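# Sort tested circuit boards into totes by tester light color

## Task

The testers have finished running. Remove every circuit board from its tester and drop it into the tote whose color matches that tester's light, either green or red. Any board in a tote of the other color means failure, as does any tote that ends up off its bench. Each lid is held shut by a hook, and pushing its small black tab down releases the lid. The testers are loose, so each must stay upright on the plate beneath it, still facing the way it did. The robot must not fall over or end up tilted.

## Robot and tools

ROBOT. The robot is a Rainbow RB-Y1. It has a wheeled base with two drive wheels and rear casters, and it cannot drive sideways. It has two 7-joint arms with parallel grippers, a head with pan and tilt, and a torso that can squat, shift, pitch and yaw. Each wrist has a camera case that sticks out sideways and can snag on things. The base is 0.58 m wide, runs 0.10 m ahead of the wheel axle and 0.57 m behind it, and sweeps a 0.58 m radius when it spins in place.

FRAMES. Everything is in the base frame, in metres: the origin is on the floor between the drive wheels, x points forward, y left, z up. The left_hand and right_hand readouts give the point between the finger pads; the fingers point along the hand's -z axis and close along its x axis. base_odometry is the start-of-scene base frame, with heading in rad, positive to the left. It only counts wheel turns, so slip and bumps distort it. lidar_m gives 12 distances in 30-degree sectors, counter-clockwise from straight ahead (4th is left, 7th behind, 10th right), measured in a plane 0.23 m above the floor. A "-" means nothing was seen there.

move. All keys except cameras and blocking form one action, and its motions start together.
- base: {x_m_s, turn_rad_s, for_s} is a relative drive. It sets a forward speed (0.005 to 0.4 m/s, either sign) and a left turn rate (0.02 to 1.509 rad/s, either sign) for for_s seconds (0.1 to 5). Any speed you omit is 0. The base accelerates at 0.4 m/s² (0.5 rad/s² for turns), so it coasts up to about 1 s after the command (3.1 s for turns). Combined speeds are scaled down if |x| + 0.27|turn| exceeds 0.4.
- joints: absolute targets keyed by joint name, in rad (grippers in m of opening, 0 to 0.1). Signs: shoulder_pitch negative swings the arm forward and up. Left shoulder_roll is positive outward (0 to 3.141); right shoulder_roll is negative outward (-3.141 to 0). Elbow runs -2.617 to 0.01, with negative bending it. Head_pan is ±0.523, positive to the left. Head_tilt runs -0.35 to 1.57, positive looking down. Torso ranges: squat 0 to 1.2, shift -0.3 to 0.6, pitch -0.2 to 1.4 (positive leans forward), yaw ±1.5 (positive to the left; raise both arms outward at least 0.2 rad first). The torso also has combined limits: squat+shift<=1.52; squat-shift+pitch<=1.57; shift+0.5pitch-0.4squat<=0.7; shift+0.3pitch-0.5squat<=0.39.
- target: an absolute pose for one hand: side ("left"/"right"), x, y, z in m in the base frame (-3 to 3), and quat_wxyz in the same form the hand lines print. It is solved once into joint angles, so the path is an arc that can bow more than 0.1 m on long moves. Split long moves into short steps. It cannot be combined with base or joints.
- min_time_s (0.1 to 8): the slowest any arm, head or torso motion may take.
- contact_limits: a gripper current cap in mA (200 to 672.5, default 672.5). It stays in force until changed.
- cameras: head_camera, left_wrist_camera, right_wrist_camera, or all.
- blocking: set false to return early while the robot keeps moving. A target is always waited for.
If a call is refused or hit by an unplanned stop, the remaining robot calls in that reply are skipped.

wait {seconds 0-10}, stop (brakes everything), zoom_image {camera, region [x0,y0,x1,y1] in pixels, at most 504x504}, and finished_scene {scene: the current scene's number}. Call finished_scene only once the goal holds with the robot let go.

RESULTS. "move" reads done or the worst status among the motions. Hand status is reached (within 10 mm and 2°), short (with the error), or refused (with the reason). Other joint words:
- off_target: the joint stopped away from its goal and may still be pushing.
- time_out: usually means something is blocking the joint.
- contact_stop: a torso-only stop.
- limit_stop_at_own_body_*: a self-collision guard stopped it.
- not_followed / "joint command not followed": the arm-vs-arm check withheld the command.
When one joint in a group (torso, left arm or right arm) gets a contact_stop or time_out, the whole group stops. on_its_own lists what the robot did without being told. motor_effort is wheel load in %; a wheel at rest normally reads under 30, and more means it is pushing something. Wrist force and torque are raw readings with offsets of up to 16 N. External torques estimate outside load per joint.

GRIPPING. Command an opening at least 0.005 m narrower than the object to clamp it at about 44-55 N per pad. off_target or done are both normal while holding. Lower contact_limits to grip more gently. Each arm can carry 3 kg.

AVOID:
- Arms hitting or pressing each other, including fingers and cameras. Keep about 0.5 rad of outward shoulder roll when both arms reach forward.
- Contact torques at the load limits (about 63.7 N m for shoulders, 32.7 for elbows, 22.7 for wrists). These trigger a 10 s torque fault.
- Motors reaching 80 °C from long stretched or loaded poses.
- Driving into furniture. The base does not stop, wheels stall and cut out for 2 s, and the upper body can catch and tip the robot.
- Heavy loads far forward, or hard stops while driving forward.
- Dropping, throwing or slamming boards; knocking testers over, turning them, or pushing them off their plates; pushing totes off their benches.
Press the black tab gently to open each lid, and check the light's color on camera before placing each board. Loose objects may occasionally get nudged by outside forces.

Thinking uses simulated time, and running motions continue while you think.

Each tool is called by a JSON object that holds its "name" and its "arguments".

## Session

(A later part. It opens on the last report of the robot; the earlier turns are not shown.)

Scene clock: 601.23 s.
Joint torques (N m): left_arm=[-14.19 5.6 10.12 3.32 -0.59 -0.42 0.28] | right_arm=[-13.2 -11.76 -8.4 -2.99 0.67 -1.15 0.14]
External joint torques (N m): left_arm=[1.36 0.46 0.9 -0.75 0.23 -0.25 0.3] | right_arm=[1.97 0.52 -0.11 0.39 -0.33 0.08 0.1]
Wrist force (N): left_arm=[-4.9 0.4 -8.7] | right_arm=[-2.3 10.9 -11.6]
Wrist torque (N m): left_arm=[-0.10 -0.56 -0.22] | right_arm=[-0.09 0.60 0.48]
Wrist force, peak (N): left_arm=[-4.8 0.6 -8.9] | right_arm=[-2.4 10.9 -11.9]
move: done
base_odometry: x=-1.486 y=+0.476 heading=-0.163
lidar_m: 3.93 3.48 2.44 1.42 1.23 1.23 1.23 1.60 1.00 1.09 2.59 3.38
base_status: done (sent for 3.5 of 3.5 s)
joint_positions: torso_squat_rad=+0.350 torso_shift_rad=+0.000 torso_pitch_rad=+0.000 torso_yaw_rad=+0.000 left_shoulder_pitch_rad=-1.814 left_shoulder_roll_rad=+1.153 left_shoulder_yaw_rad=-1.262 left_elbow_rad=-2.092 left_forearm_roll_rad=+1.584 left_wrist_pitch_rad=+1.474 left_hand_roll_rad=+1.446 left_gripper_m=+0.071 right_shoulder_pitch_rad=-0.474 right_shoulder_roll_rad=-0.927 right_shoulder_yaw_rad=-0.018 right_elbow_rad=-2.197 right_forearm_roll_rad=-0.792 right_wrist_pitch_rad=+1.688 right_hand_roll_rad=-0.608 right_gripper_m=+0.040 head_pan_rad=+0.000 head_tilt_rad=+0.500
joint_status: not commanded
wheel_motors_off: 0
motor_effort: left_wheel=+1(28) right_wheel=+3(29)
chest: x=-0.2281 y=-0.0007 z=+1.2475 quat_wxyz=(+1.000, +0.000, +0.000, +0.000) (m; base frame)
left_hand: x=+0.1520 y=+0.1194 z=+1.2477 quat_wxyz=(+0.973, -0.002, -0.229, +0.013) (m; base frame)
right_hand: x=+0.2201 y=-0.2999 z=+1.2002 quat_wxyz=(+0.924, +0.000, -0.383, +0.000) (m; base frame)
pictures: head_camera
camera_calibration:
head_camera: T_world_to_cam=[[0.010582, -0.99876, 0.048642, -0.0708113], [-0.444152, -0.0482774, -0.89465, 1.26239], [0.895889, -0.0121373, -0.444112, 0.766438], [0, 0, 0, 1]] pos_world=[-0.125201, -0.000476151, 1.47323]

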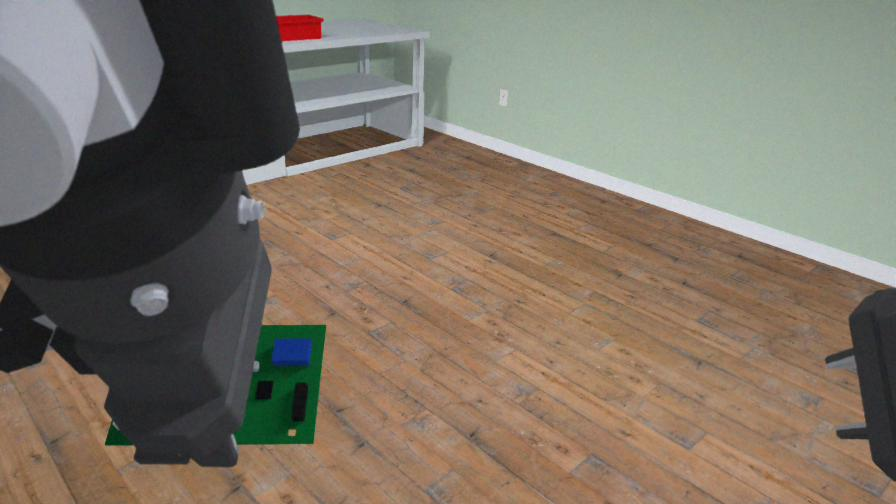

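{"name": "move", "arguments": {"base": {"x_m_s":0.35,"for_s":4.5}}}

{"name": "move", "arguments": {"base": {"x_m_s":0.35,"for_s":4.5}}}

{"name": "move", "arguments": {"base": {"turn_rad_s":0.381,"for_s":2.0}}}

{"name": "move", "arguments": {"target": {"side":"left","x":0.25,"y":0.22,"z":1.28,"quat_wxyz":[0.98,0,-0.2,0]}, "min_time_s": 2}}

{"name": "move", "arguments": {"joints": {"torso_shift_rad":0.12,"torso_pitch_rad":0.27,"head_tilt_rad":0.45}, "cameras": ["head_camera"]}}

Scene clock: 614.63 s.
Joint torques (N m): left_arm=[-14.32 5.73 9.78 3.69 -0.69 -0.42 0.25] | right_arm=[-13.43 -12.09 -8.41 -2.84 0.67 -1.33 0.23]
External joint torques (N m): left_arm=[1.23 0.6 0.56 -0.37 0.12 -0.25 0.28] | right_arm=[1.74 0.2 -0.12 0.54 -0.33 -0.11 0.19]
Wrist force (N): left_arm=[-4.4 0.2 -8.5] | right_arm=[-2.2 10.8 -11.8]
Wrist torque (N m): left_arm=[-0.07 -0.54 -0.21] | right_arm=[-0.07 0.59 0.47]
Wrist force, peak (N): left_arm=[-4.5 0.7 -9.2] | right_arm=[-2.5 10.9 -11.9]
move: done
base_odometry: x=+0.068 y=+0.221 heading=-0.163
lidar_m: 2.67 2.25 2.25 2.62 2.33 2.33 2.71 2.03 2.09 2.49 2.28 2.27
base_status: done (sent for 4.5 of 4.5 s)
joint_positions: torso_squat_rad=+0.350 torso_shift_rad=+0.000 torso_pitch_rad=+0.000 torso_yaw_rad=+0.000 left_shoulder_pitch_rad=-1.814 left_shoulder_roll_rad=+1.153 left_shoulder_yaw_rad=-1.261 left_elbow_rad=-2.092 left_forearm_roll_rad=+1.584 left_wrist_pitch_rad=+1.474 left_hand_roll_rad=+1.446 left_gripper_m=+0.071 right_shoulder_pitch_rad=-0.474 right_shoulder_roll_rad=-0.927 right_shoulder_yaw_rad=-0.018 right_elbow_rad=-2.197 right_forearm_roll_rad=-0.792 right_wrist_pitch_rad=+1.688 right_hand_roll_rad=-0.608 right_gripper_m=+0.040 head_pan_rad=+0.000 head_tilt_rad=+0.500
joint_status: not commanded
wheel_motors_off: 0
motor_effort: left_wheel=+0(29) right_wheel=-4(31)
chest: x=-0.2280 y=-0.0007 z=+1.2475 quat_wxyz=(+1.000, +0.000, +0.000, +0.000) (m; base frame)
left_hand: x=+0.1520 y=+0.1194 z=+1.2477 quat_wxyz=(+0.973, -0.002, -0.229, +0.013) (m; base frame)
right_hand: x=+0.2201 y=-0.2999 z=+1.2001 quat_wxyz=(+0.924, +0.000, -0.383, +0.000) (m; base frame)
pictures: none

Scene clock: 620.47 s.
Joint torques (N m): left_arm=[-14.28 5.5 9.74 3.71 -0.68 -0.39 0.18] | right_arm=[-13.46 -12.06 -8.38 -2.9 0.61 -1.28 0.24]
External joint torques (N m): left_arm=[1.27 0.36 0.52 -0.35 0.14 -0.22 0.2] | right_arm=[1.71 0.23 -0.08 0.48 -0.39 -0.05 0.2]
Wrist force (N): left_arm=[-4.3 0.1 -8.9] | right_arm=[-2.2 10.7 -11.4]
Wrist torque (N m): left_arm=[-0.06 -0.52 -0.22] | right_arm=[-0.06 0.61 0.47]
Wrist force, peak (N): left_arm=[-5.1 0.5 -9.1] | right_arm=[-2.3 10.9 -11.9]
move: done
base_odometry: x=+1.622 y=-0.035 heading=-0.163
lidar_m: 1.36 1.66 1.19 1.35 2.67 3.44 3.68 3.34 2.37 1.35 1.17 1.17
base_status: done (sent for 4.5 of 4.5 s)
joint_positions: torso_squat_rad=+0.350 torso_shift_rad=+0.000 torso_pitch_rad=+0.000 torso_yaw_rad=+0.000 left_shoulder_pitch_rad=-1.814 left_shoulder_roll_rad=+1.153 left_shoulder_yaw_rad=-1.261 left_elbow_rad=-2.092 left_forearm_roll_rad=+1.584 left_wrist_pitch_rad=+1.474 left_hand_roll_rad=+1.446 left_gripper_m=+0.071 right_shoulder_pitch_rad=-0.474 right_shoulder_roll_rad=-0.927 right_shoulder_yaw_rad=-0.018 right_elbow_rad=-2.197 right_forearm_roll_rad=-0.792 right_wrist_pitch_rad=+1.688 right_hand_roll_rad=-0.608 right_gripper_m=+0.040 head_pan_rad=+0.000 head_tilt_rad=+0.500
joint_status: not commanded
wheel_motors_off: 0
motor_effort: left_wheel=+0(28) right_wheel=-4(20)
chest: x=-0.2280 y=-0.0007 z=+1.2475 quat_wxyz=(+1.000, +0.000, +0.000, +0.000) (m; base frame)
left_hand: x=+0.1520 y=+0.1194 z=+1.2477 quat_wxyz=(+0.973, -0.002, -0.229, +0.013) (m; base frame)
right_hand: x=+0.2201 y=-0.2999 z=+1.2002 quat_wxyz=(+0.924, +0.000, -0.383, +0.000) (m; base frame)
pictures: none

Scene clock: 623.57 s.
Joint torques (N m): left_arm=[-14.5 5.55 9.73 3.73 -0.5 -0.48 0.22] | right_arm=[-13.21 -11.7 -8.51 -2.83 0.67 -1.27 0.25]
External joint torques (N m): left_arm=[1.05 0.41 0.51 -0.34 0.32 -0.32 0.25] | right_arm=[1.96 0.58 -0.21 0.55 -0.33 -0.04 0.21]
Wrist force (N): left_arm=[-4.6 0.5 -8.7] | right_arm=[-2.1 10.5 -11.5]
Wrist torque (N m): left_arm=[-0.10 -0.54 -0.21] | right_arm=[-0.04 0.62 0.46]
Wrist force, peak (N): left_arm=[-4.6 0.5 -8.9] | right_arm=[-2.2 11.2 -11.6]
move: done
base_odometry: x=+1.622 y=-0.035 heading=+0.599
lidar_m: 1.32 1.20 1.70 3.41 3.55 3.33 3.22 1.72 1.25 1.20 1.20 1.36
base_status: done (sent for 2 of 2 s)
joint_positions: torso_squat_rad=+0.350 torso_shift_rad=+0.000 torso_pitch_rad=+0.000 torso_yaw_rad=+0.000 left_shoulder_pitch_rad=-1.814 left_shoulder_roll_rad=+1.153 left_shoulder_yaw_rad=-1.261 left_elbow_rad=-2.092 left_forearm_roll_rad=+1.584 left_wrist_pitch_rad=+1.474 left_hand_roll_rad=+1.446 left_gripper_m=+0.071 right_shoulder_pitch_rad=-0.474 right_shoulder_roll_rad=-0.927 right_shoulder_yaw_rad=-0.018 right_elbow_rad=-2.197 right_forearm_roll_rad=-0.792 right_wrist_pitch_rad=+1.688 right_hand_roll_rad=-0.608 right_gripper_m=+0.040 head_pan_rad=+0.000 head_tilt_rad=+0.500
joint_status: not commanded
wheel_motors_off: 0
motor_effort: left_wheel=+1(29) right_wheel=+3(27)
chest: x=-0.2280 y=-0.0007 z=+1.2475 quat_wxyz=(+1.000, +0.000, +0.000, +0.000) (m; base frame)
left_hand: x=+0.1520 y=+0.1194 z=+1.2477 quat_wxyz=(+0.973, -0.002, -0.229, +0.013) (m; base frame)
right_hand: x=+0.2201 y=-0.2999 z=+1.2002 quat_wxyz=(+0.924, +0.000, -0.383, +0.000) (m; base frame)
pictures: none

Scene clock: 625.90 s.
Joint torques (N m): left_arm=[-16.69 6.64 8.97 3.71 -0.18 -0.7 -0.12] | right_arm=[-12.98 -12.14 -8.2 -2.84 0.62 -1.3 0.21]
External joint torques (N m): left_arm=[2.03 0.89 -0.96 0.62 0.35 -0.1 -0.1] | right_arm=[2.19 0.15 0.1 0.53 -0.38 -0.08 0.16]
Wrist force (N): left_arm=[-4.0 0.5 -9.0] | right_arm=[-2.3 10.8 -11.4]
Wrist torque (N m): left_arm=[-0.12 -0.51 -0.17] | right_arm=[-0.07 0.62 0.49]
Wrist force, peak (N): left_arm=[-4.6 0.4 -9.2] | right_arm=[-2.5 10.8 -11.8]
move: done
base_odometry: x=+1.622 y=-0.035 heading=+0.599
lidar_m: 1.32 1.20 1.70 3.41 3.54 3.32 3.21 1.73 1.25 1.19 1.21 1.36
base_status: not commanded
joint_positions: torso_squat_rad=+0.350 torso_shift_rad=+0.000 torso_pitch_rad=+0.000 torso_yaw_rad=+0.000 left_shoulder_pitch_rad=-1.747 left_shoulder_roll_rad=+1.216 left_shoulder_yaw_rad=-1.274 left_elbow_rad=-1.567 left_forearm_roll_rad=+1.660 left_wrist_pitch_rad=+1.473 left_hand_roll_rad=+0.811 left_gripper_m=+0.071 right_shoulder_pitch_rad=-0.474 right_shoulder_roll_rad=-0.927 right_shoulder_yaw_rad=-0.018 right_elbow_rad=-2.197 right_forearm_roll_rad=-0.792 right_wrist_pitch_rad=+1.688 right_hand_roll_rad=-0.608 right_gripper_m=+0.040 head_pan_rad=+0.000 head_tilt_rad=+0.500
joint_status: all done
wheel_motors_off: 0
motor_effort: left_wheel=+3(4) right_wheel=+3(4)
chest: x=-0.2280 y=-0.0007 z=+1.2475 quat_wxyz=(+1.000, +0.000, +0.000, +0.000) (m; base frame)
left_hand: x=+0.2499 y=+0.2197 z=+1.2802 quat_wxyz=(+0.980, +0.000, -0.200, +0.000) (m; base frame)
left_hand_status: reached (checked arc, planned for 2.0 s): 0 mm and 0.1 deg off.
right_hand: x=+0.2201 y=-0.2999 z=+1.2002 quat_wxyz=(+0.924, +0.000, -0.383, +0.000) (m; base frame)
pictures: none

Scene clock: 627.67 s.
Joint torques (N m): left_arm=[-17.85 7.67 9.64 2.38 -0.01 -0.25 -0.16] | right_arm=[-10.59 -12.49 -8.57 -4.11 0.5 -0.85 0.24]
External joint torques (N m): left_arm=[1.49 0.1 -0.7 0.72 0.15 -0.01 -0.15] | right_arm=[1.79 0.4 -0.08 0.69 -0.3 0.01 0.21]
Wrist force (N): left_arm=[-2.5 0.7 -9.4] | right_arm=[-1.0 10.9 -12.5]
Wrist torque (N m): left_arm=[-0.12 -0.45 -0.16] | right_arm=[-0.07 0.67 0.49]
Wrist force, peak (N): left_arm=[-2.3 0.5 -9.8] | right_arm=[-1.0 11.1 -13.1]
move: done
base_odometry: x=+1.622 y=-0.035 heading=+0.599
lidar_m: 1.32 1.20 1.72 3.41 3.55 3.33 3.22 1.73 1.25 1.19 1.21 1.36
base_status: not commanded
joint_positions: torso_squat_rad=+0.350 torso_shift_rad=+0.120 torso_pitch_rad=+0.270 torso_yaw_rad=+0.000 left_shoulder_pitch_rad=-1.747 left_shoulder_roll_rad=+1.216 left_shoulder_yaw_rad=-1.274 left_elbow_rad=-1.567 left_forearm_roll_rad=+1.660 left_wrist_pitch_rad=+1.473 left_hand_roll_rad=+0.811 left_gripper_m=+0.071 right_shoulder_pitch_rad=-0.474 right_shoulder_roll_rad=-0.927 right_shoulder_yaw_rad=-0.018 right_elbow_rad=-2.197 right_forearm_roll_rad=-0.792 right_wrist_pitch_rad=+1.688 right_hand_roll_rad=-0.608 right_gripper_m=+0.040 head_pan_rad=+0.000 head_tilt_rad=+0.450
joint_status: all done
wheel_motors_off: 0
motor_effort: left_wheel=+0(5) right_wheel=+5(8)
chest: x=-0.0668 y=-0.0007 z=+1.2316 quat_wxyz=(+0.991, +0.000, +0.135, +0.000) (m; base frame)
left_hand: x=+0.4025 y=+0.2199 z=+1.1355 quat_wxyz=(+0.998, +0.000, -0.067, +0.000) (m; base frame)
right_hand: x=+0.3526 y=-0.2998 z=+1.0664 quat_wxyz=(+0.967, +0.000, -0.255, +0.000) (m; base frame)
pictures: head_camera
camera_calibration:
head_camera: T_world_to_cam=[[0.0210873, -0.998757, 0.0451705, -0.0667291], [-0.628773, -0.0483754, -0.776083, 1.16461], [0.777303, -0.0120365, -0.629011, 0.825169], [0, 0, 0, 1]] pos_world=[0.0922751, -0.000375627, 1.42589]

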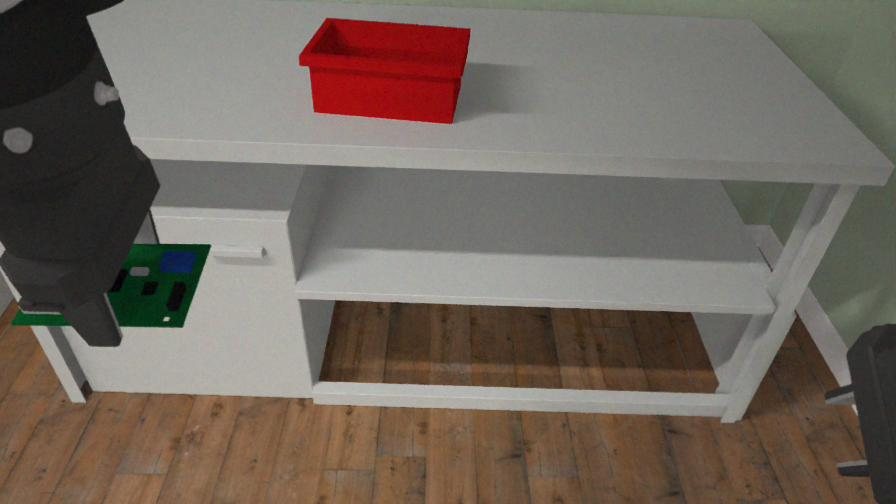

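{"name": "move", "arguments": {"base": {"x_m_s":0.2,"for_s":3.6}, "cameras": ["head_camera"]}}

Scene clock: 636.43 s.
Joint torques (N m): left_arm=[-18.04 7.58 9.87 2.19 -0.01 -0.23 -0.06] | right_arm=[-10.48 -12.24 -8.46 -4.29 0.55 -1 0.21]
External joint torques (N m): left_arm=[1.29 0.01 -0.47 0.54 0.16 0.02 -0.06] | right_arm=[1.9 0.65 0.03 0.51 -0.25 -0.13 0.18]
Wrist force (N): left_arm=[-2.5 0.5 -9.4] | right_arm=[-0.7 10.8 -12.7]
Wrist torque (N m): left_arm=[-0.10 -0.45 -0.17] | right_arm=[-0.07 0.70 0.49]
Wrist force, peak (N): left_arm=[-2.5 0.7 -9.8] | right_arm=[-1.0 11.2 -13.0]
move: done
base_odometry: x=+2.217 y=+0.372 heading=+0.599
lidar_m: 1.08 0.54 0.61 2.47 3.56 4.05 3.93 1.72 1.24 1.18 0.85 1.12
base_status: done (sent for 3.6 of 3.6 s)
joint_positions: torso_squat_rad=+0.350 torso_shift_rad=+0.120 torso_pitch_rad=+0.270 torso_yaw_rad=+0.000 left_shoulder_pitch_rad=-1.747 left_shoulder_roll_rad=+1.216 left_shoulder_yaw_rad=-1.274 left_elbow_rad=-1.567 left_forearm_roll_rad=+1.660 left_wrist_pitch_rad=+1.473 left_hand_roll_rad=+0.811 left_gripper_m=+0.071 right_shoulder_pitch_rad=-0.474 right_shoulder_roll_rad=-0.927 right_shoulder_yaw_rad=-0.018 right_elbow_rad=-2.197 right_forearm_roll_rad=-0.792 right_wrist_pitch_rad=+1.688 right_hand_roll_rad=-0.608 right_gripper_m=+0.040 head_pan_rad=+0.000 head_tilt_rad=+0.450
joint_status: not commanded
wheel_motors_off: 0
motor_effort: left_wheel=+0(25) right_wheel=-1(29)
chest: x=-0.0667 y=-0.0007 z=+1.2315 quat_wxyz=(+0.991, +0.000, +0.135, +0.000) (m; base frame)
left_hand: x=+0.4025 y=+0.2199 z=+1.1355 quat_wxyz=(+0.998, +0.000, -0.067, +0.000) (m; base frame)
right_hand: x=+0.3526 y=-0.2999 z=+1.0664 quat_wxyz=(+0.967, +0.000, -0.255, +0.000) (m; base frame)
pictures: head_camera
camera_calibration:
head_camera: T_world_to_cam=[[0.0210895, -0.998757, 0.0451732, -0.0667352], [-0.628772, -0.0483788, -0.776083, 1.16467], [0.777303, -0.0120365, -0.629011, 0.825091], [0, 0, 0, 1]] pos_world=[0.0923751, -0.000375614, 1.42589]

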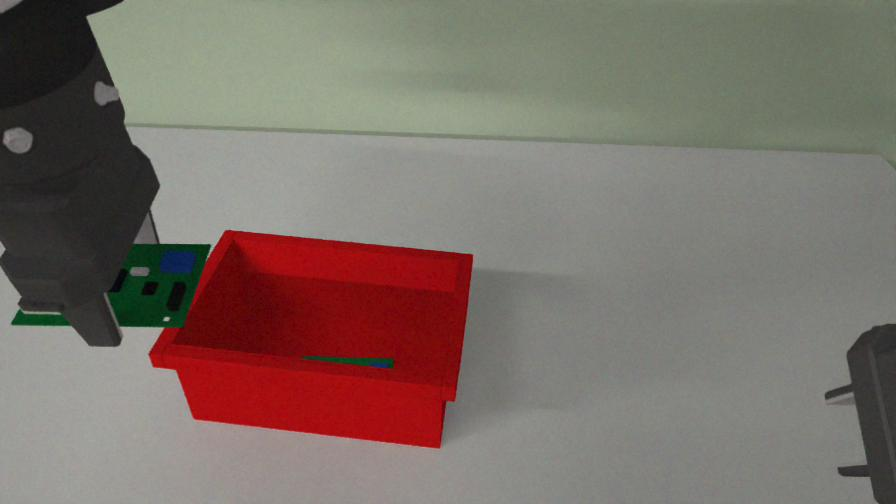

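{"name": "move", "arguments": {"target": {"side":"left","x":0.53,"y":0.105,"z":1.06,"quat_wxyz":[0.99,-0.03,-0.12,0]}, "min_time_s": 2.5}}

{"name": "move", "arguments": {"target": {"side":"left","x":0.552,"y":0.105,"z":0.97,"quat_wxyz":[0.982,-0.04,-0.18,0]}, "min_time_s": 2.5, "cameras": ["head_camera","left_wrist_camera"]}}

Scene clock: 645.40 s.
Joint torques (N m): left_arm=[-24.84 7.55 4.29 1.32 -0.03 -0.78 -0.15] | right_arm=[-10.87 -12.41 -8.29 -4.08 0.38 -0.89 0.27]
External joint torques (N m): left_arm=[0.7 -1.31 -1.19 0.94 0.08 -0.22 -0.13] | right_arm=[1.51 0.48 0.2 0.72 -0.41 -0.03 0.24]
Wrist force (N): left_arm=[-3.0 0.9 -9.2] | right_arm=[-0.5 10.8 -12.8]
Wrist torque (N m): left_arm=[-0.13 -0.47 -0.16] | right_arm=[-0.06 0.72 0.48]
Wrist force, peak (N): left_arm=[-2.5 0.4 -9.8] | right_arm=[-0.7 10.9 -13.1]
move: done
base_odometry: x=+2.217 y=+0.372 heading=+0.599
lidar_m: 1.08 0.54 0.62 2.48 3.57 4.06 3.94 1.71 1.24 1.18 0.85 1.10
base_status: not commanded
joint_positions: torso_squat_rad=+0.350 torso_shift_rad=+0.120 torso_pitch_rad=+0.270 torso_yaw_rad=+0.000 left_shoulder_pitch_rad=-1.763 left_shoulder_roll_rad=+0.511 left_shoulder_yaw_rad=-1.284 left_elbow_rad=-0.577 left_forearm_roll_rad=+1.538 left_wrist_pitch_rad=+1.260 left_hand_roll_rad=+0.503 left_gripper_m=+0.071 right_shoulder_pitch_rad=-0.474 right_shoulder_roll_rad=-0.927 right_shoulder_yaw_rad=-0.018 right_elbow_rad=-2.197 right_forearm_roll_rad=-0.792 right_wrist_pitch_rad=+1.688 right_hand_roll_rad=-0.608 right_gripper_m=+0.040 head_pan_rad=+0.000 head_tilt_rad=+0.450
joint_status: all done
wheel_motors_off: 0
motor_effort: left_wheel=+0(2) right_wheel=-1(2)
chest: x=-0.0668 y=-0.0007 z=+1.2316 quat_wxyz=(+0.991, +0.000, +0.135, +0.000) (m; base frame)
left_hand: x=+0.5290 y=+0.1050 z=+1.0599 quat_wxyz=(+0.992, -0.031, -0.125, +0.000) (m; base frame)
left_hand_status: reached (checked arc, planned for 2.5 s): 1 mm and 0.5 deg off.
right_hand: x=+0.3525 y=-0.2999 z=+1.0664 quat_wxyz=(+0.967, +0.000, -0.255, +0.000) (m; base frame)
pictures: none

Scene clock: 648.23 s.
Joint torques (N m): left_arm=[-23.18 6.28 4.19 1.07 -0.05 -1.16 -0.29] | right_arm=[-10.71 -12.64 -8.29 -4.13 0.44 -0.96 0.23]
External joint torques (N m): left_arm=[2.23 -2.02 1.32 0.91 0.01 -0.34 -0.27] | right_arm=[1.67 0.25 0.2 0.67 -0.35 -0.09 0.2]
Wrist force (N): left_arm=[-3.7 1.0 -9.0] | right_arm=[-0.9 11.0 -12.8]
Wrist torque (N m): left_arm=[-0.14 -0.52 -0.22] | right_arm=[-0.09 0.67 0.49]
Wrist force, peak (N): left_arm=[-3.9 1.1 -9.3] | right_arm=[-0.6 11.0 -13.0]
move: done
base_odometry: x=+2.217 y=+0.372 heading=+0.599
lidar_m: 1.08 0.54 0.61 2.47 3.56 4.05 3.94 1.72 1.24 1.18 0.86 1.11
base_status: not commanded
joint_positions: torso_squat_rad=+0.350 torso_shift_rad=+0.120 torso_pitch_rad=+0.270 torso_yaw_rad=+0.000 left_shoulder_pitch_rad=-1.622 left_shoulder_roll_rad=+0.320 left_shoulder_yaw_rad=-1.282 left_elbow_rad=-0.280 left_forearm_roll_rad=+1.500 left_wrist_pitch_rad=+0.951 left_hand_roll_rad=+0.358 left_gripper_m=+0.071 right_shoulder_pitch_rad=-0.474 right_shoulder_roll_rad=-0.927 right_shoulder_yaw_rad=-0.018 right_elbow_rad=-2.197 right_forearm_roll_rad=-0.792 right_wrist_pitch_rad=+1.688 right_hand_roll_rad=-0.608 right_gripper_m=+0.040 head_pan_rad=+0.000 head_tilt_rad=+0.450
joint_status: all done
wheel_motors_off: 0
motor_effort: left_wheel=+1(2) right_wheel=+0(2)
chest: x=-0.0668 y=-0.0007 z=+1.2316 quat_wxyz=(+0.991, +0.000, +0.135, +0.000) (m; base frame)
left_hand: x=+0.5513 y=+0.1053 z=+0.9702 quat_wxyz=(+0.981, -0.041, -0.188, +0.000) (m; base frame)
left_hand_status: reached (checked arc, planned for 2.5 s): 1 mm and 0.9 deg off.
right_hand: x=+0.3525 y=-0.2999 z=+1.0664 quat_wxyz=(+0.967, +0.000, -0.255, +0.000) (m; base frame)
pictures: head_camera, left_wrist_camera
camera_calibration:
head_camera: T_world_to_cam=[[0.0210873, -0.998757, 0.0451705, -0.0667291], [-0.628773, -0.0483754, -0.776083, 1.16461], [0.777303, -0.0120365, -0.629011, 0.825169], [0, 0, 0, 1]] pos_world=[0.0922751, -0.000375627, 1.42589]
left_wrist_camera: T_world_to_cam=[[0.934242, 0.0303599, 0.355345, -0.864301], [-0.174601, -0.829861, 0.529948, -0.296279], [0.310976, -0.557144, -0.76999, 0.703272], [0, 0, 0, 1]] pos_world=[0.537035, 0.172193, 1.00565]

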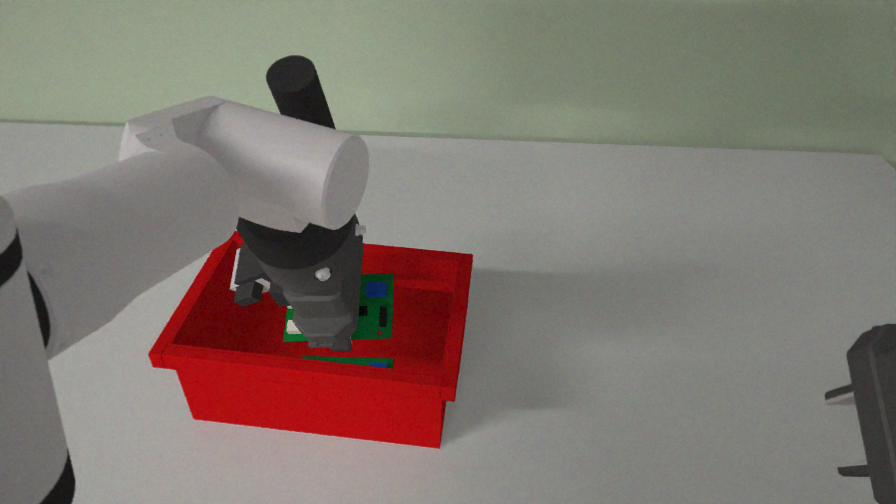

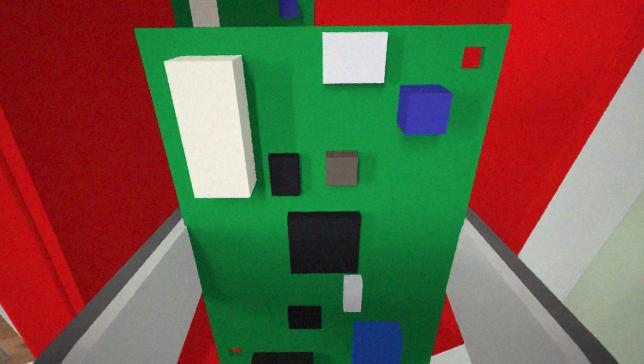

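Lower gently until light contact.

{"name": "move", "arguments": {"target": {"side":"left","x":0.552,"y":0.105,"z":0.955,"quat_wxyz":[0.98,-0.04,-0.19,0]}, "min_time_s": 2}}

{"name": "move", "arguments": {"target": {"side":"left","x":0.552,"y":0.105,"z":0.947,"quat_wxyz":[0.978,-0.04,-0.2,0]}, "min_time_s": 2, "cameras": ["head_camera","left_wrist_camera"]}}

Scene clock: 657.63 s.
Joint torques (N m): left_arm=[-22.82 6.26 1.53 1.16 -0.03 -1.34 0.42] | right_arm=[-10.55 -12.51 -8.33 -4.09 0.49 -0.96 0.15]
External joint torques (N m): left_arm=[2.43 -1.86 -1.2 0.97 0.04 -0.48 0.44] | right_arm=[1.83 0.38 0.17 0.71 -0.31 -0.1 0.12]
Wrist force (N): left_arm=[-4.0 0.9 -8.9] | right_arm=[-0.9 10.9 -12.6]
Wrist torque (N m): left_arm=[-0.11 -0.55 -0.21] | right_arm=[-0.08 0.67 0.47]
Wrist force, peak (N): left_arm=[-4.0 0.9 -9.3] | right_arm=[-0.8 11.2 -13.1]
move: done
base_odometry: x=+2.217 y=+0.372 heading=+0.599
lidar_m: 1.08 0.54 0.62 2.47 3.56 4.06 3.94 1.71 1.23 1.18 0.86 1.11
base_status: not commanded
joint_positions: torso_squat_rad=+0.350 torso_shift_rad=+0.120 torso_pitch_rad=+0.270 torso_yaw_rad=+0.000 left_shoulder_pitch_rad=-1.594 left_shoulder_roll_rad=+0.304 left_shoulder_yaw_rad=-1.288 left_elbow_rad=-0.267 left_forearm_roll_rad=+1.490 left_wrist_pitch_rad=+0.899 left_hand_roll_rad=+0.358 left_gripper_m=+0.071 right_shoulder_pitch_rad=-0.474 right_shoulder_roll_rad=-0.927 right_shoulder_yaw_rad=-0.018 right_elbow_rad=-2.197 right_forearm_roll_rad=-0.792 right_wrist_pitch_rad=+1.688 right_hand_roll_rad=-0.608 right_gripper_m=+0.040 head_pan_rad=+0.000 head_tilt_rad=+0.450
joint_status: all done
wheel_motors_off: 0
motor_effort: left_wheel=+0(2) right_wheel=+0(2)
chest: x=-0.0668 y=-0.0007 z=+1.2316 quat_wxyz=(+0.991, +0.000, +0.135, +0.000) (m; base frame)
left_hand: x=+0.5516 y=+0.1051 z=+0.9555 quat_wxyz=(+0.979, -0.042, -0.198, +0.000) (m; base frame)
left_hand_status: reached (checked arc, planned for 2.0 s): 1 mm and 0.9 deg off.
right_hand: x=+0.3525 y=-0.2999 z=+1.0664 quat_wxyz=(+0.967, +0.000, -0.255, +0.000) (m; base frame)
pictures: none

Scene clock: 659.97 s.
Joint torques (N m): left_arm=[-22.61 6.13 1.55 1.21 -0.11 -1.27 0.44] | right_arm=[-10.64 -12.34 -8.58 -4.05 0.51 -0.84 0.19]
External joint torques (N m): left_arm=[2.53 -1.89 -1.17 1 -0.03 -0.4 0.46] | right_arm=[1.74 0.55 -0.08 0.75 -0.28 0.03 0.17]
Wrist force (N): left_arm=[-4.0 1.0 -8.8] | right_arm=[-0.8 10.9 -12.6]
Wrist torque (N m): left_arm=[-0.13 -0.55 -0.20] | right_arm=[-0.08 0.68 0.49]
Wrist force, peak (N): left_arm=[-4.3 1.2 -9.1] | right_arm=[-1.1 11.1 -13.0]
move: done
base_odometry: x=+2.217 y=+0.372 heading=+0.599
lidar_m: 1.08 0.54 0.61 2.46 3.57 4.06 3.94 1.71 1.24 1.18 0.85 1.11
base_status: not commanded
joint_positions: torso_squat_rad=+0.350 torso_shift_rad=+0.120 torso_pitch_rad=+0.270 torso_yaw_rad=+0.000 left_shoulder_pitch_rad=-1.579 left_shoulder_roll_rad=+0.297 left_shoulder_yaw_rad=-1.294 left_elbow_rad=-0.267 left_forearm_roll_rad=+1.482 left_wrist_pitch_rad=+0.872 left_hand_roll_rad=+0.365 left_gripper_m=+0.071 right_shoulder_pitch_rad=-0.474 right_shoulder_roll_rad=-0.927 right_shoulder_yaw_rad=-0.018 right_elbow_rad=-2.197 right_forearm_roll_rad=-0.792 right_wrist_pitch_rad=+1.688 right_hand_roll_rad=-0.608 right_gripper_m=+0.040 head_pan_rad=+0.000 head_tilt_rad=+0.450
joint_status: all done
wheel_motors_off: 0
motor_effort: left_wheel=+0(2) right_wheel=+0(2)
chest: x=-0.0668 y=-0.0007 z=+1.2316 quat_wxyz=(+0.991, +0.000, +0.135, +0.000) (m; base frame)
left_hand: x=+0.5514 y=+0.1051 z=+0.9477 quat_wxyz=(+0.978, -0.041, -0.204, +0.000) (m; base frame)
left_hand_status: reached (checked arc, planned for 2.0 s): 1 mm and 0.4 deg off.
right_hand: x=+0.3525 y=-0.2999 z=+1.0664 quat_wxyz=(+0.967, +0.000, -0.255, +0.000) (m; base frame)
pictures: head_camera, left_wrist_camera
camera_calibration:
head_camera: T_world_to_cam=[[0.0210873, -0.998757, 0.0451705, -0.0667291], [-0.628773, -0.0483754, -0.776083, 1.16461], [0.777303, -0.0120365, -0.629011, 0.825169], [0, 0, 0, 1]] pos_world=[0.0922751, -0.000375627, 1.42589]
left_wrist_camera: T_world_to_cam=[[0.922133, 0.0309388, 0.385635, -0.878487], [-0.19129, -0.829958, 0.524001, -0.269665], [0.336273, -0.556967, -0.759413, 0.661847], [0, 0, 0, 1]] pos_world=[0.535936, 0.171995, 0.982695]

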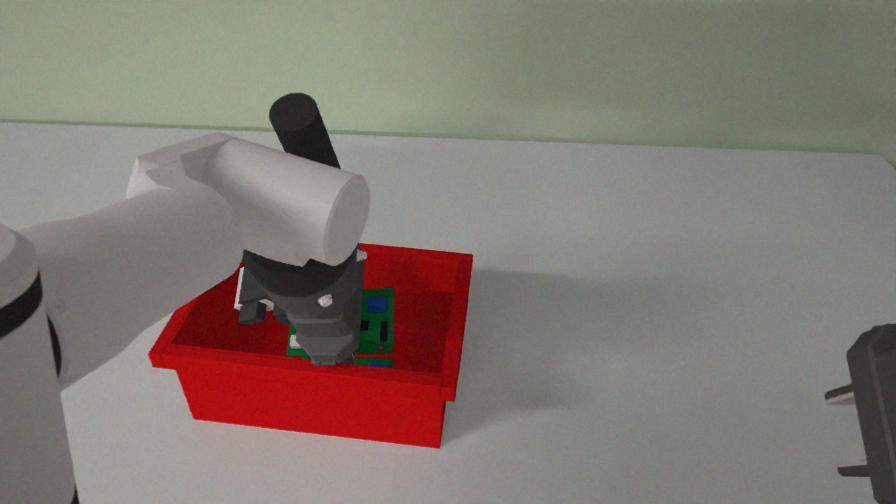

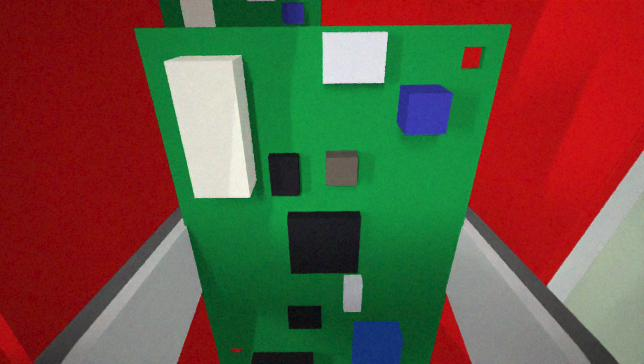

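{"name": "move", "arguments": {"target": {"side":"left","x":0.552,"y":0.105,"z":0.939,"quat_wxyz":[0.976,-0.04,-0.21,0]}, "min_time_s": 2}}

Scene clock: 665.30 s.
Joint torques (N m): left_arm=[-21.24 5.65 1.13 1.03 0.01 -0.79 0.48] | right_arm=[-10.87 -12.47 -8.52 -4.12 0.48 -0.89 0.17]
External joint torques (N m): left_arm=[3.79 -2.27 -1.57 0.78 0.1 0.1 0.51] | right_arm=[1.51 0.42 -0.03 0.68 -0.31 -0.03 0.15]
Wrist force (N): left_arm=[-2.4 0.6 -9.1] | right_arm=[-0.8 11.2 -13.0]
Wrist torque (N m): left_arm=[-0.09 -0.49 -0.19] | right_arm=[-0.10 0.69 0.49]
Wrist force, peak (N): left_arm=[-4.1 0.9 -9.2] | right_arm=[-0.9 11.0 -13.2]
move: done
base_odometry: x=+2.217 y=+0.372 heading=+0.599
lidar_m: 1.08 0.54 0.62 2.47 3.56 4.05 3.94 1.72 1.23 1.18 0.86 1.11
base_status: not commanded
joint_positions: torso_squat_rad=+0.350 torso_shift_rad=+0.120 torso_pitch_rad=+0.270 torso_yaw_rad=+0.000 left_shoulder_pitch_rad=-1.563 left_shoulder_roll_rad=+0.291 left_shoulder_yaw_rad=-1.302 left_elbow_rad=-0.267 left_forearm_roll_rad=+1.472 left_wrist_pitch_rad=+0.840 left_hand_roll_rad=+0.375 left_gripper_m=+0.071 right_shoulder_pitch_rad=-0.474 right_shoulder_roll_rad=-0.927 right_shoulder_yaw_rad=-0.018 right_elbow_rad=-2.197 right_forearm_roll_rad=-0.792 right_wrist_pitch_rad=+1.688 right_hand_roll_rad=-0.608 right_gripper_m=+0.040 head_pan_rad=+0.000 head_tilt_rad=+0.450
joint_status: all done
wheel_motors_off: 0
motor_effort: left_wheel=+0(1) right_wheel=+0(2)
chest: x=-0.0668 y=-0.0007 z=+1.2316 quat_wxyz=(+0.991, +0.000, +0.135, +0.000) (m; base frame)
left_hand: x=+0.5517 y=+0.1050 z=+0.9399 quat_wxyz=(+0.977, -0.041, -0.211, +0.000) (m; base frame)
left_hand_status: reached (checked arc, planned for 2.0 s): 1 mm and 0.1 deg off.
right_hand: x=+0.3525 y=-0.2999 z=+1.0664 quat_wxyz=(+0.967, +0.000, -0.255, +0.000) (m; base frame)
pictures: none

Light contact begins. Release.

{"name": "move", "arguments": {"joints": {"left_gripper_m":0.085}}}

{"name": "move", "arguments": {"target": {"side":"left","x":0.53,"y":0.105,"z":1.07,"quat_wxyz":[0.99,-0.03,-0.13,0]}, "min_time_s": 3}}

{"name": "move", "arguments": {"target": {"side":"left","x":0.42,"y":0.2,"z":1.2,"quat_wxyz":[0.99,-0.03,-0.13,0]}, "min_time_s": 2, "cameras": ["head_camera"]}}

Scene clock: 671.40 s.
Joint torques (N m): left_arm=[-21.54 5.56 1.2 1.02 0.15 -0.57 0.43] | right_arm=[-10.63 -12.41 -8.5 -4.14 0.42 -0.91 0.19]
External joint torques (N m): left_arm=[3.5 -2.35 -1.49 0.77 0.24 0.32 0.45] | right_arm=[1.75 0.48 0 0.66 -0.38 -0.04 0.16]
Wrist force (N): left_arm=[-1.9 1.1 -7.4] | right_arm=[-0.9 10.7 -12.7]
Wrist torque (N m): left_arm=[-0.17 -0.49 -0.21] | right_arm=[-0.06 0.67 0.49]
Wrist force, peak (N): left_arm=[-2.3 0.9 -9.6] | right_arm=[-1.1 11.0 -12.9]
move: done
base_odometry: x=+2.217 y=+0.372 heading=+0.599
lidar_m: 1.08 0.54 0.61 2.48 3.56 4.07 3.94 1.72 1.24 1.18 0.85 1.11
base_status: not commanded
joint_positions: torso_squat_rad=+0.350 torso_shift_rad=+0.120 torso_pitch_rad=+0.270 torso_yaw_rad=+0.000 left_shoulder_pitch_rad=-1.563 left_shoulder_roll_rad=+0.291 left_shoulder_yaw_rad=-1.302 left_elbow_rad=-0.267 left_forearm_roll_rad=+1.472 left_wrist_pitch_rad=+0.840 left_hand_roll_rad=+0.375 left_gripper_m=+0.085 right_shoulder_pitch_rad=-0.474 right_shoulder_roll_rad=-0.927 right_shoulder_yaw_rad=-0.018 right_elbow_rad=-2.197 right_forearm_roll_rad=-0.792 right_wrist_pitch_rad=+1.688 right_hand_roll_rad=-0.608 right_gripper_m=+0.040 head_pan_rad=+0.000 head_tilt_rad=+0.450
joint_status: all done
wheel_motors_off: 0
motor_effort: left_wheel=-1(2) right_wheel=-2(2)
chest: x=-0.0668 y=-0.0007 z=+1.2316 quat_wxyz=(+0.991, +0.000, +0.135, +0.000) (m; base frame)
left_hand: x=+0.5517 y=+0.1050 z=+0.9399 quat_wxyz=(+0.977, -0.040, -0.211, +0.000) (m; base frame)
right_hand: x=+0.3525 y=-0.2999 z=+1.0664 quat_wxyz=(+0.967, +0.000, -0.255, +0.000) (m; base frame)
pictures: none

Scene clock: 674.73 s.
Joint torques (N m): left_arm=[-24.75 9.76 6.72 -0.41 0.36 -0.15 0.47] | right_arm=[-10.55 -12.34 -8.36 -4.05 0.49 -0.82 0.19]
External joint torques (N m): left_arm=[0.79 0.88 1.15 -0.71 0.47 0.41 0.49] | right_arm=[1.83 0.55 0.13 0.75 -0.31 0.04 0.16]
Wrist force (N): left_arm=[-2.8 0.6 -8.8] | right_arm=[-0.6 10.9 -12.6]
Wrist torque (N m): left_arm=[-0.08 -0.44 -0.18] | right_arm=[-0.08 0.69 0.49]
Wrist force, peak (N): left_arm=[-4.1 1.0 -8.8] | right_arm=[-0.8 11.1 -13.0]
move: done
base_odometry: x=+2.217 y=+0.372 heading=+0.599
lidar_m: 1.08 0.54 0.61 2.48 3.56 4.05 3.94 1.71 1.23 1.18 0.86 1.11
base_status: not commanded
joint_positions: torso_squat_rad=+0.350 torso_shift_rad=+0.120 torso_pitch_rad=+0.270 torso_yaw_rad=+0.000 left_shoulder_pitch_rad=-1.776 left_shoulder_roll_rad=+0.519 left_shoulder_yaw_rad=-1.270 left_elbow_rad=-0.588 left_forearm_roll_rad=+1.526 left_wrist_pitch_rad=+1.278 left_hand_roll_rad=+0.509 left_gripper_m=+0.085 right_shoulder_pitch_rad=-0.474 right_shoulder_roll_rad=-0.927 right_shoulder_yaw_rad=-0.018 right_elbow_rad=-2.197 right_forearm_roll_rad=-0.792 right_wrist_pitch_rad=+1.688 right_hand_roll_rad=-0.608 right_gripper_m=+0.040 head_pan_rad=+0.000 head_tilt_rad=+0.450
joint_status: all done
wheel_motors_off: 0
motor_effort: left_wheel=+1(2) right_wheel=+0(2)
chest: x=-0.0668 y=-0.0007 z=+1.2316 quat_wxyz=(+0.991, +0.000, +0.135, +0.000) (m; base frame)
left_hand: x=+0.5297 y=+0.1049 z=+1.0698 quat_wxyz=(+0.991, -0.030, -0.127, +0.000) (m; base frame)
left_hand_status: reached (checked arc, planned for 3.0 s): 0 mm and 0.4 deg off.
right_hand: x=+0.3525 y=-0.2999 z=+1.0664 quat_wxyz=(+0.967, +0.000, -0.255, +0.000) (m; base frame)
pictures: none

Scene clock: 677.07 s.
Joint torques (N m): left_arm=[-18.66 6.82 11.18 1.15 0.06 -0.25 0.28] | right_arm=[-10.54 -12.28 -8.8 -4.1 0.45 -0.89 0.18]
External joint torques (N m): left_arm=[0.53 -0.26 0.85 -0.63 0.33 0.23 0.3] | right_arm=[1.84 0.61 -0.31 0.7 -0.35 -0.03 0.15]
Wrist force (N): left_arm=[-3.2 1.1 -8.8] | right_arm=[-1.0 10.9 -12.7]
Wrist torque (N m): left_arm=[-0.14 -0.51 -0.16] | right_arm=[-0.07 0.66 0.48]
Wrist force, peak (N): left_arm=[-3.2 1.0 -9.3] | right_arm=[-1.0 11.1 -13.0]
move: done
base_odometry: x=+2.217 y=+0.372 heading=+0.599
lidar_m: 1.08 0.54 0.61 2.48 3.56 4.06 3.94 1.71 1.24 1.18 0.86 1.10
base_status: not commanded
joint_positions: torso_squat_rad=+0.350 torso_shift_rad=+0.120 torso_pitch_rad=+0.270 torso_yaw_rad=+0.000 left_shoulder_pitch_rad=-1.808 left_shoulder_roll_rad=+1.223 left_shoulder_yaw_rad=-1.153 left_elbow_rad=-1.558 left_forearm_roll_rad=+1.648 left_wrist_pitch_rad=+1.512 left_hand_roll_rad=+0.830 left_gripper_m=+0.085 right_shoulder_pitch_rad=-0.474 right_shoulder_roll_rad=-0.927 right_shoulder_yaw_rad=-0.018 right_elbow_rad=-2.197 right_forearm_roll_rad=-0.792 right_wrist_pitch_rad=+1.688 right_hand_roll_rad=-0.608 right_gripper_m=+0.040 head_pan_rad=+0.000 head_tilt_rad=+0.450
joint_status: all done
wheel_motors_off: 0
motor_effort: left_wheel=+0(1) right_wheel=+0(2)
chest: x=-0.0668 y=-0.0007 z=+1.2316 quat_wxyz=(+0.991, +0.000, +0.135, +0.000) (m; base frame)
left_hand: x=+0.4197 y=+0.1998 z=+1.2002 quat_wxyz=(+0.991, -0.030, -0.128, -0.001) (m; base frame)
left_hand_status: reached (checked arc, planned for 2.0 s): 0 mm and 0.3 deg off.
right_hand: x=+0.3525 y=-0.2998 z=+1.0664 quat_wxyz=(+0.967, +0.000, -0.255, +0.000) (m; base frame)
pictures: head_camera
camera_calibration:
head_camera: T_world_to_cam=[[0.0210888, -0.998757, 0.0451723, -0.0667318], [-0.628773, -0.0483777, -0.776083, 1.16461], [0.777303, -0.0120365, -0.629011, 0.825169], [0, 0, 0, 1]] pos_world=[0.0922751, -0.000375618, 1.42589]

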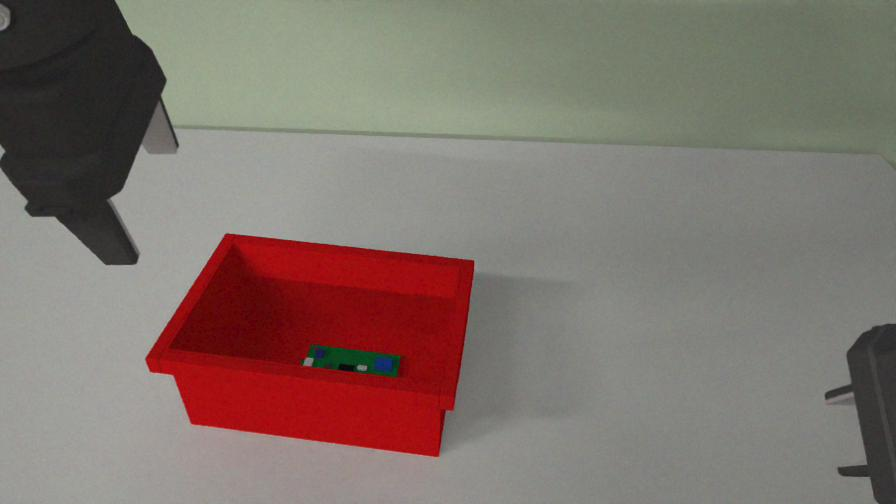

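Both in. Back off and finish.

{"name": "move", "arguments": {"base": {"x_m_s":-0.2,"for_s":2.0}}}

{"name": "finished_scene", "arguments": {"scene": 2}}

Scene clock: 682.97 s.
Joint torques (N m): left_arm=[-18.02 7.04 10.92 1.3 0.02 -0.24 0.3] | right_arm=[-10.87 -12.48 -8.47 -4.06 0.5 -0.86 0.16]
External joint torques (N m): left_arm=[1.17 -0.03 0.59 -0.49 0.28 0.25 0.31] | right_arm=[1.51 0.41 0.02 0.74 -0.29 0.01 0.13]
Wrist force (N): left_arm=[-3.3 0.9 -9.0] | right_arm=[-0.9 10.9 -12.7]
Wrist torque (N m): left_arm=[-0.12 -0.50 -0.18] | right_arm=[-0.07 0.68 0.49]
Wrist force, peak (N): left_arm=[-2.8 1.1 -9.4] | right_arm=[-1.0 11.2 -13.0]
move: done
base_odometry: x=+1.886 y=+0.146 heading=+0.598
lidar_m: 1.31 0.90 1.16 2.87 3.55 3.68 3.54 1.72 1.24 1.19 1.21 1.11
base_status: done (sent for 2 of 2 s)
joint_positions: torso_squat_rad=+0.350 torso_shift_rad=+0.120 torso_pitch_rad=+0.270 torso_yaw_rad=+0.000 left_shoulder_pitch_rad=-1.808 left_shoulder_roll_rad=+1.223 left_shoulder_yaw_rad=-1.153 left_elbow_rad=-1.559 left_forearm_roll_rad=+1.648 left_wrist_pitch_rad=+1.512 left_hand_roll_rad=+0.830 left_gripper_m=+0.085 right_shoulder_pitch_rad=-0.474 right_shoulder_roll_rad=-0.927 right_shoulder_yaw_rad=-0.018 right_elbow_rad=-2.197 right_forearm_roll_rad=-0.792 right_wrist_pitch_rad=+1.688 right_hand_roll_rad=-0.608 right_gripper_m=+0.040 head_pan_rad=+0.000 head_tilt_rad=+0.450
joint_status: not commanded
wheel_motors_off: 0
motor_effort: left_wheel=-5(21) right_wheel=+6(22)
chest: x=-0.0669 y=-0.0007 z=+1.2316 quat_wxyz=(+0.991, +0.000, +0.134, +0.000) (m; base frame)
left_hand: x=+0.4196 y=+0.1997 z=+1.2004 quat_wxyz=(+0.991, -0.030, -0.128, -0.001) (m; base frame)
right_hand: x=+0.3525 y=-0.2998 z=+1.0665 quat_wxyz=(+0.967, +0.000, -0.255, +0.000) (m; base frame)
pictures: none

The scene is finished: the task was done.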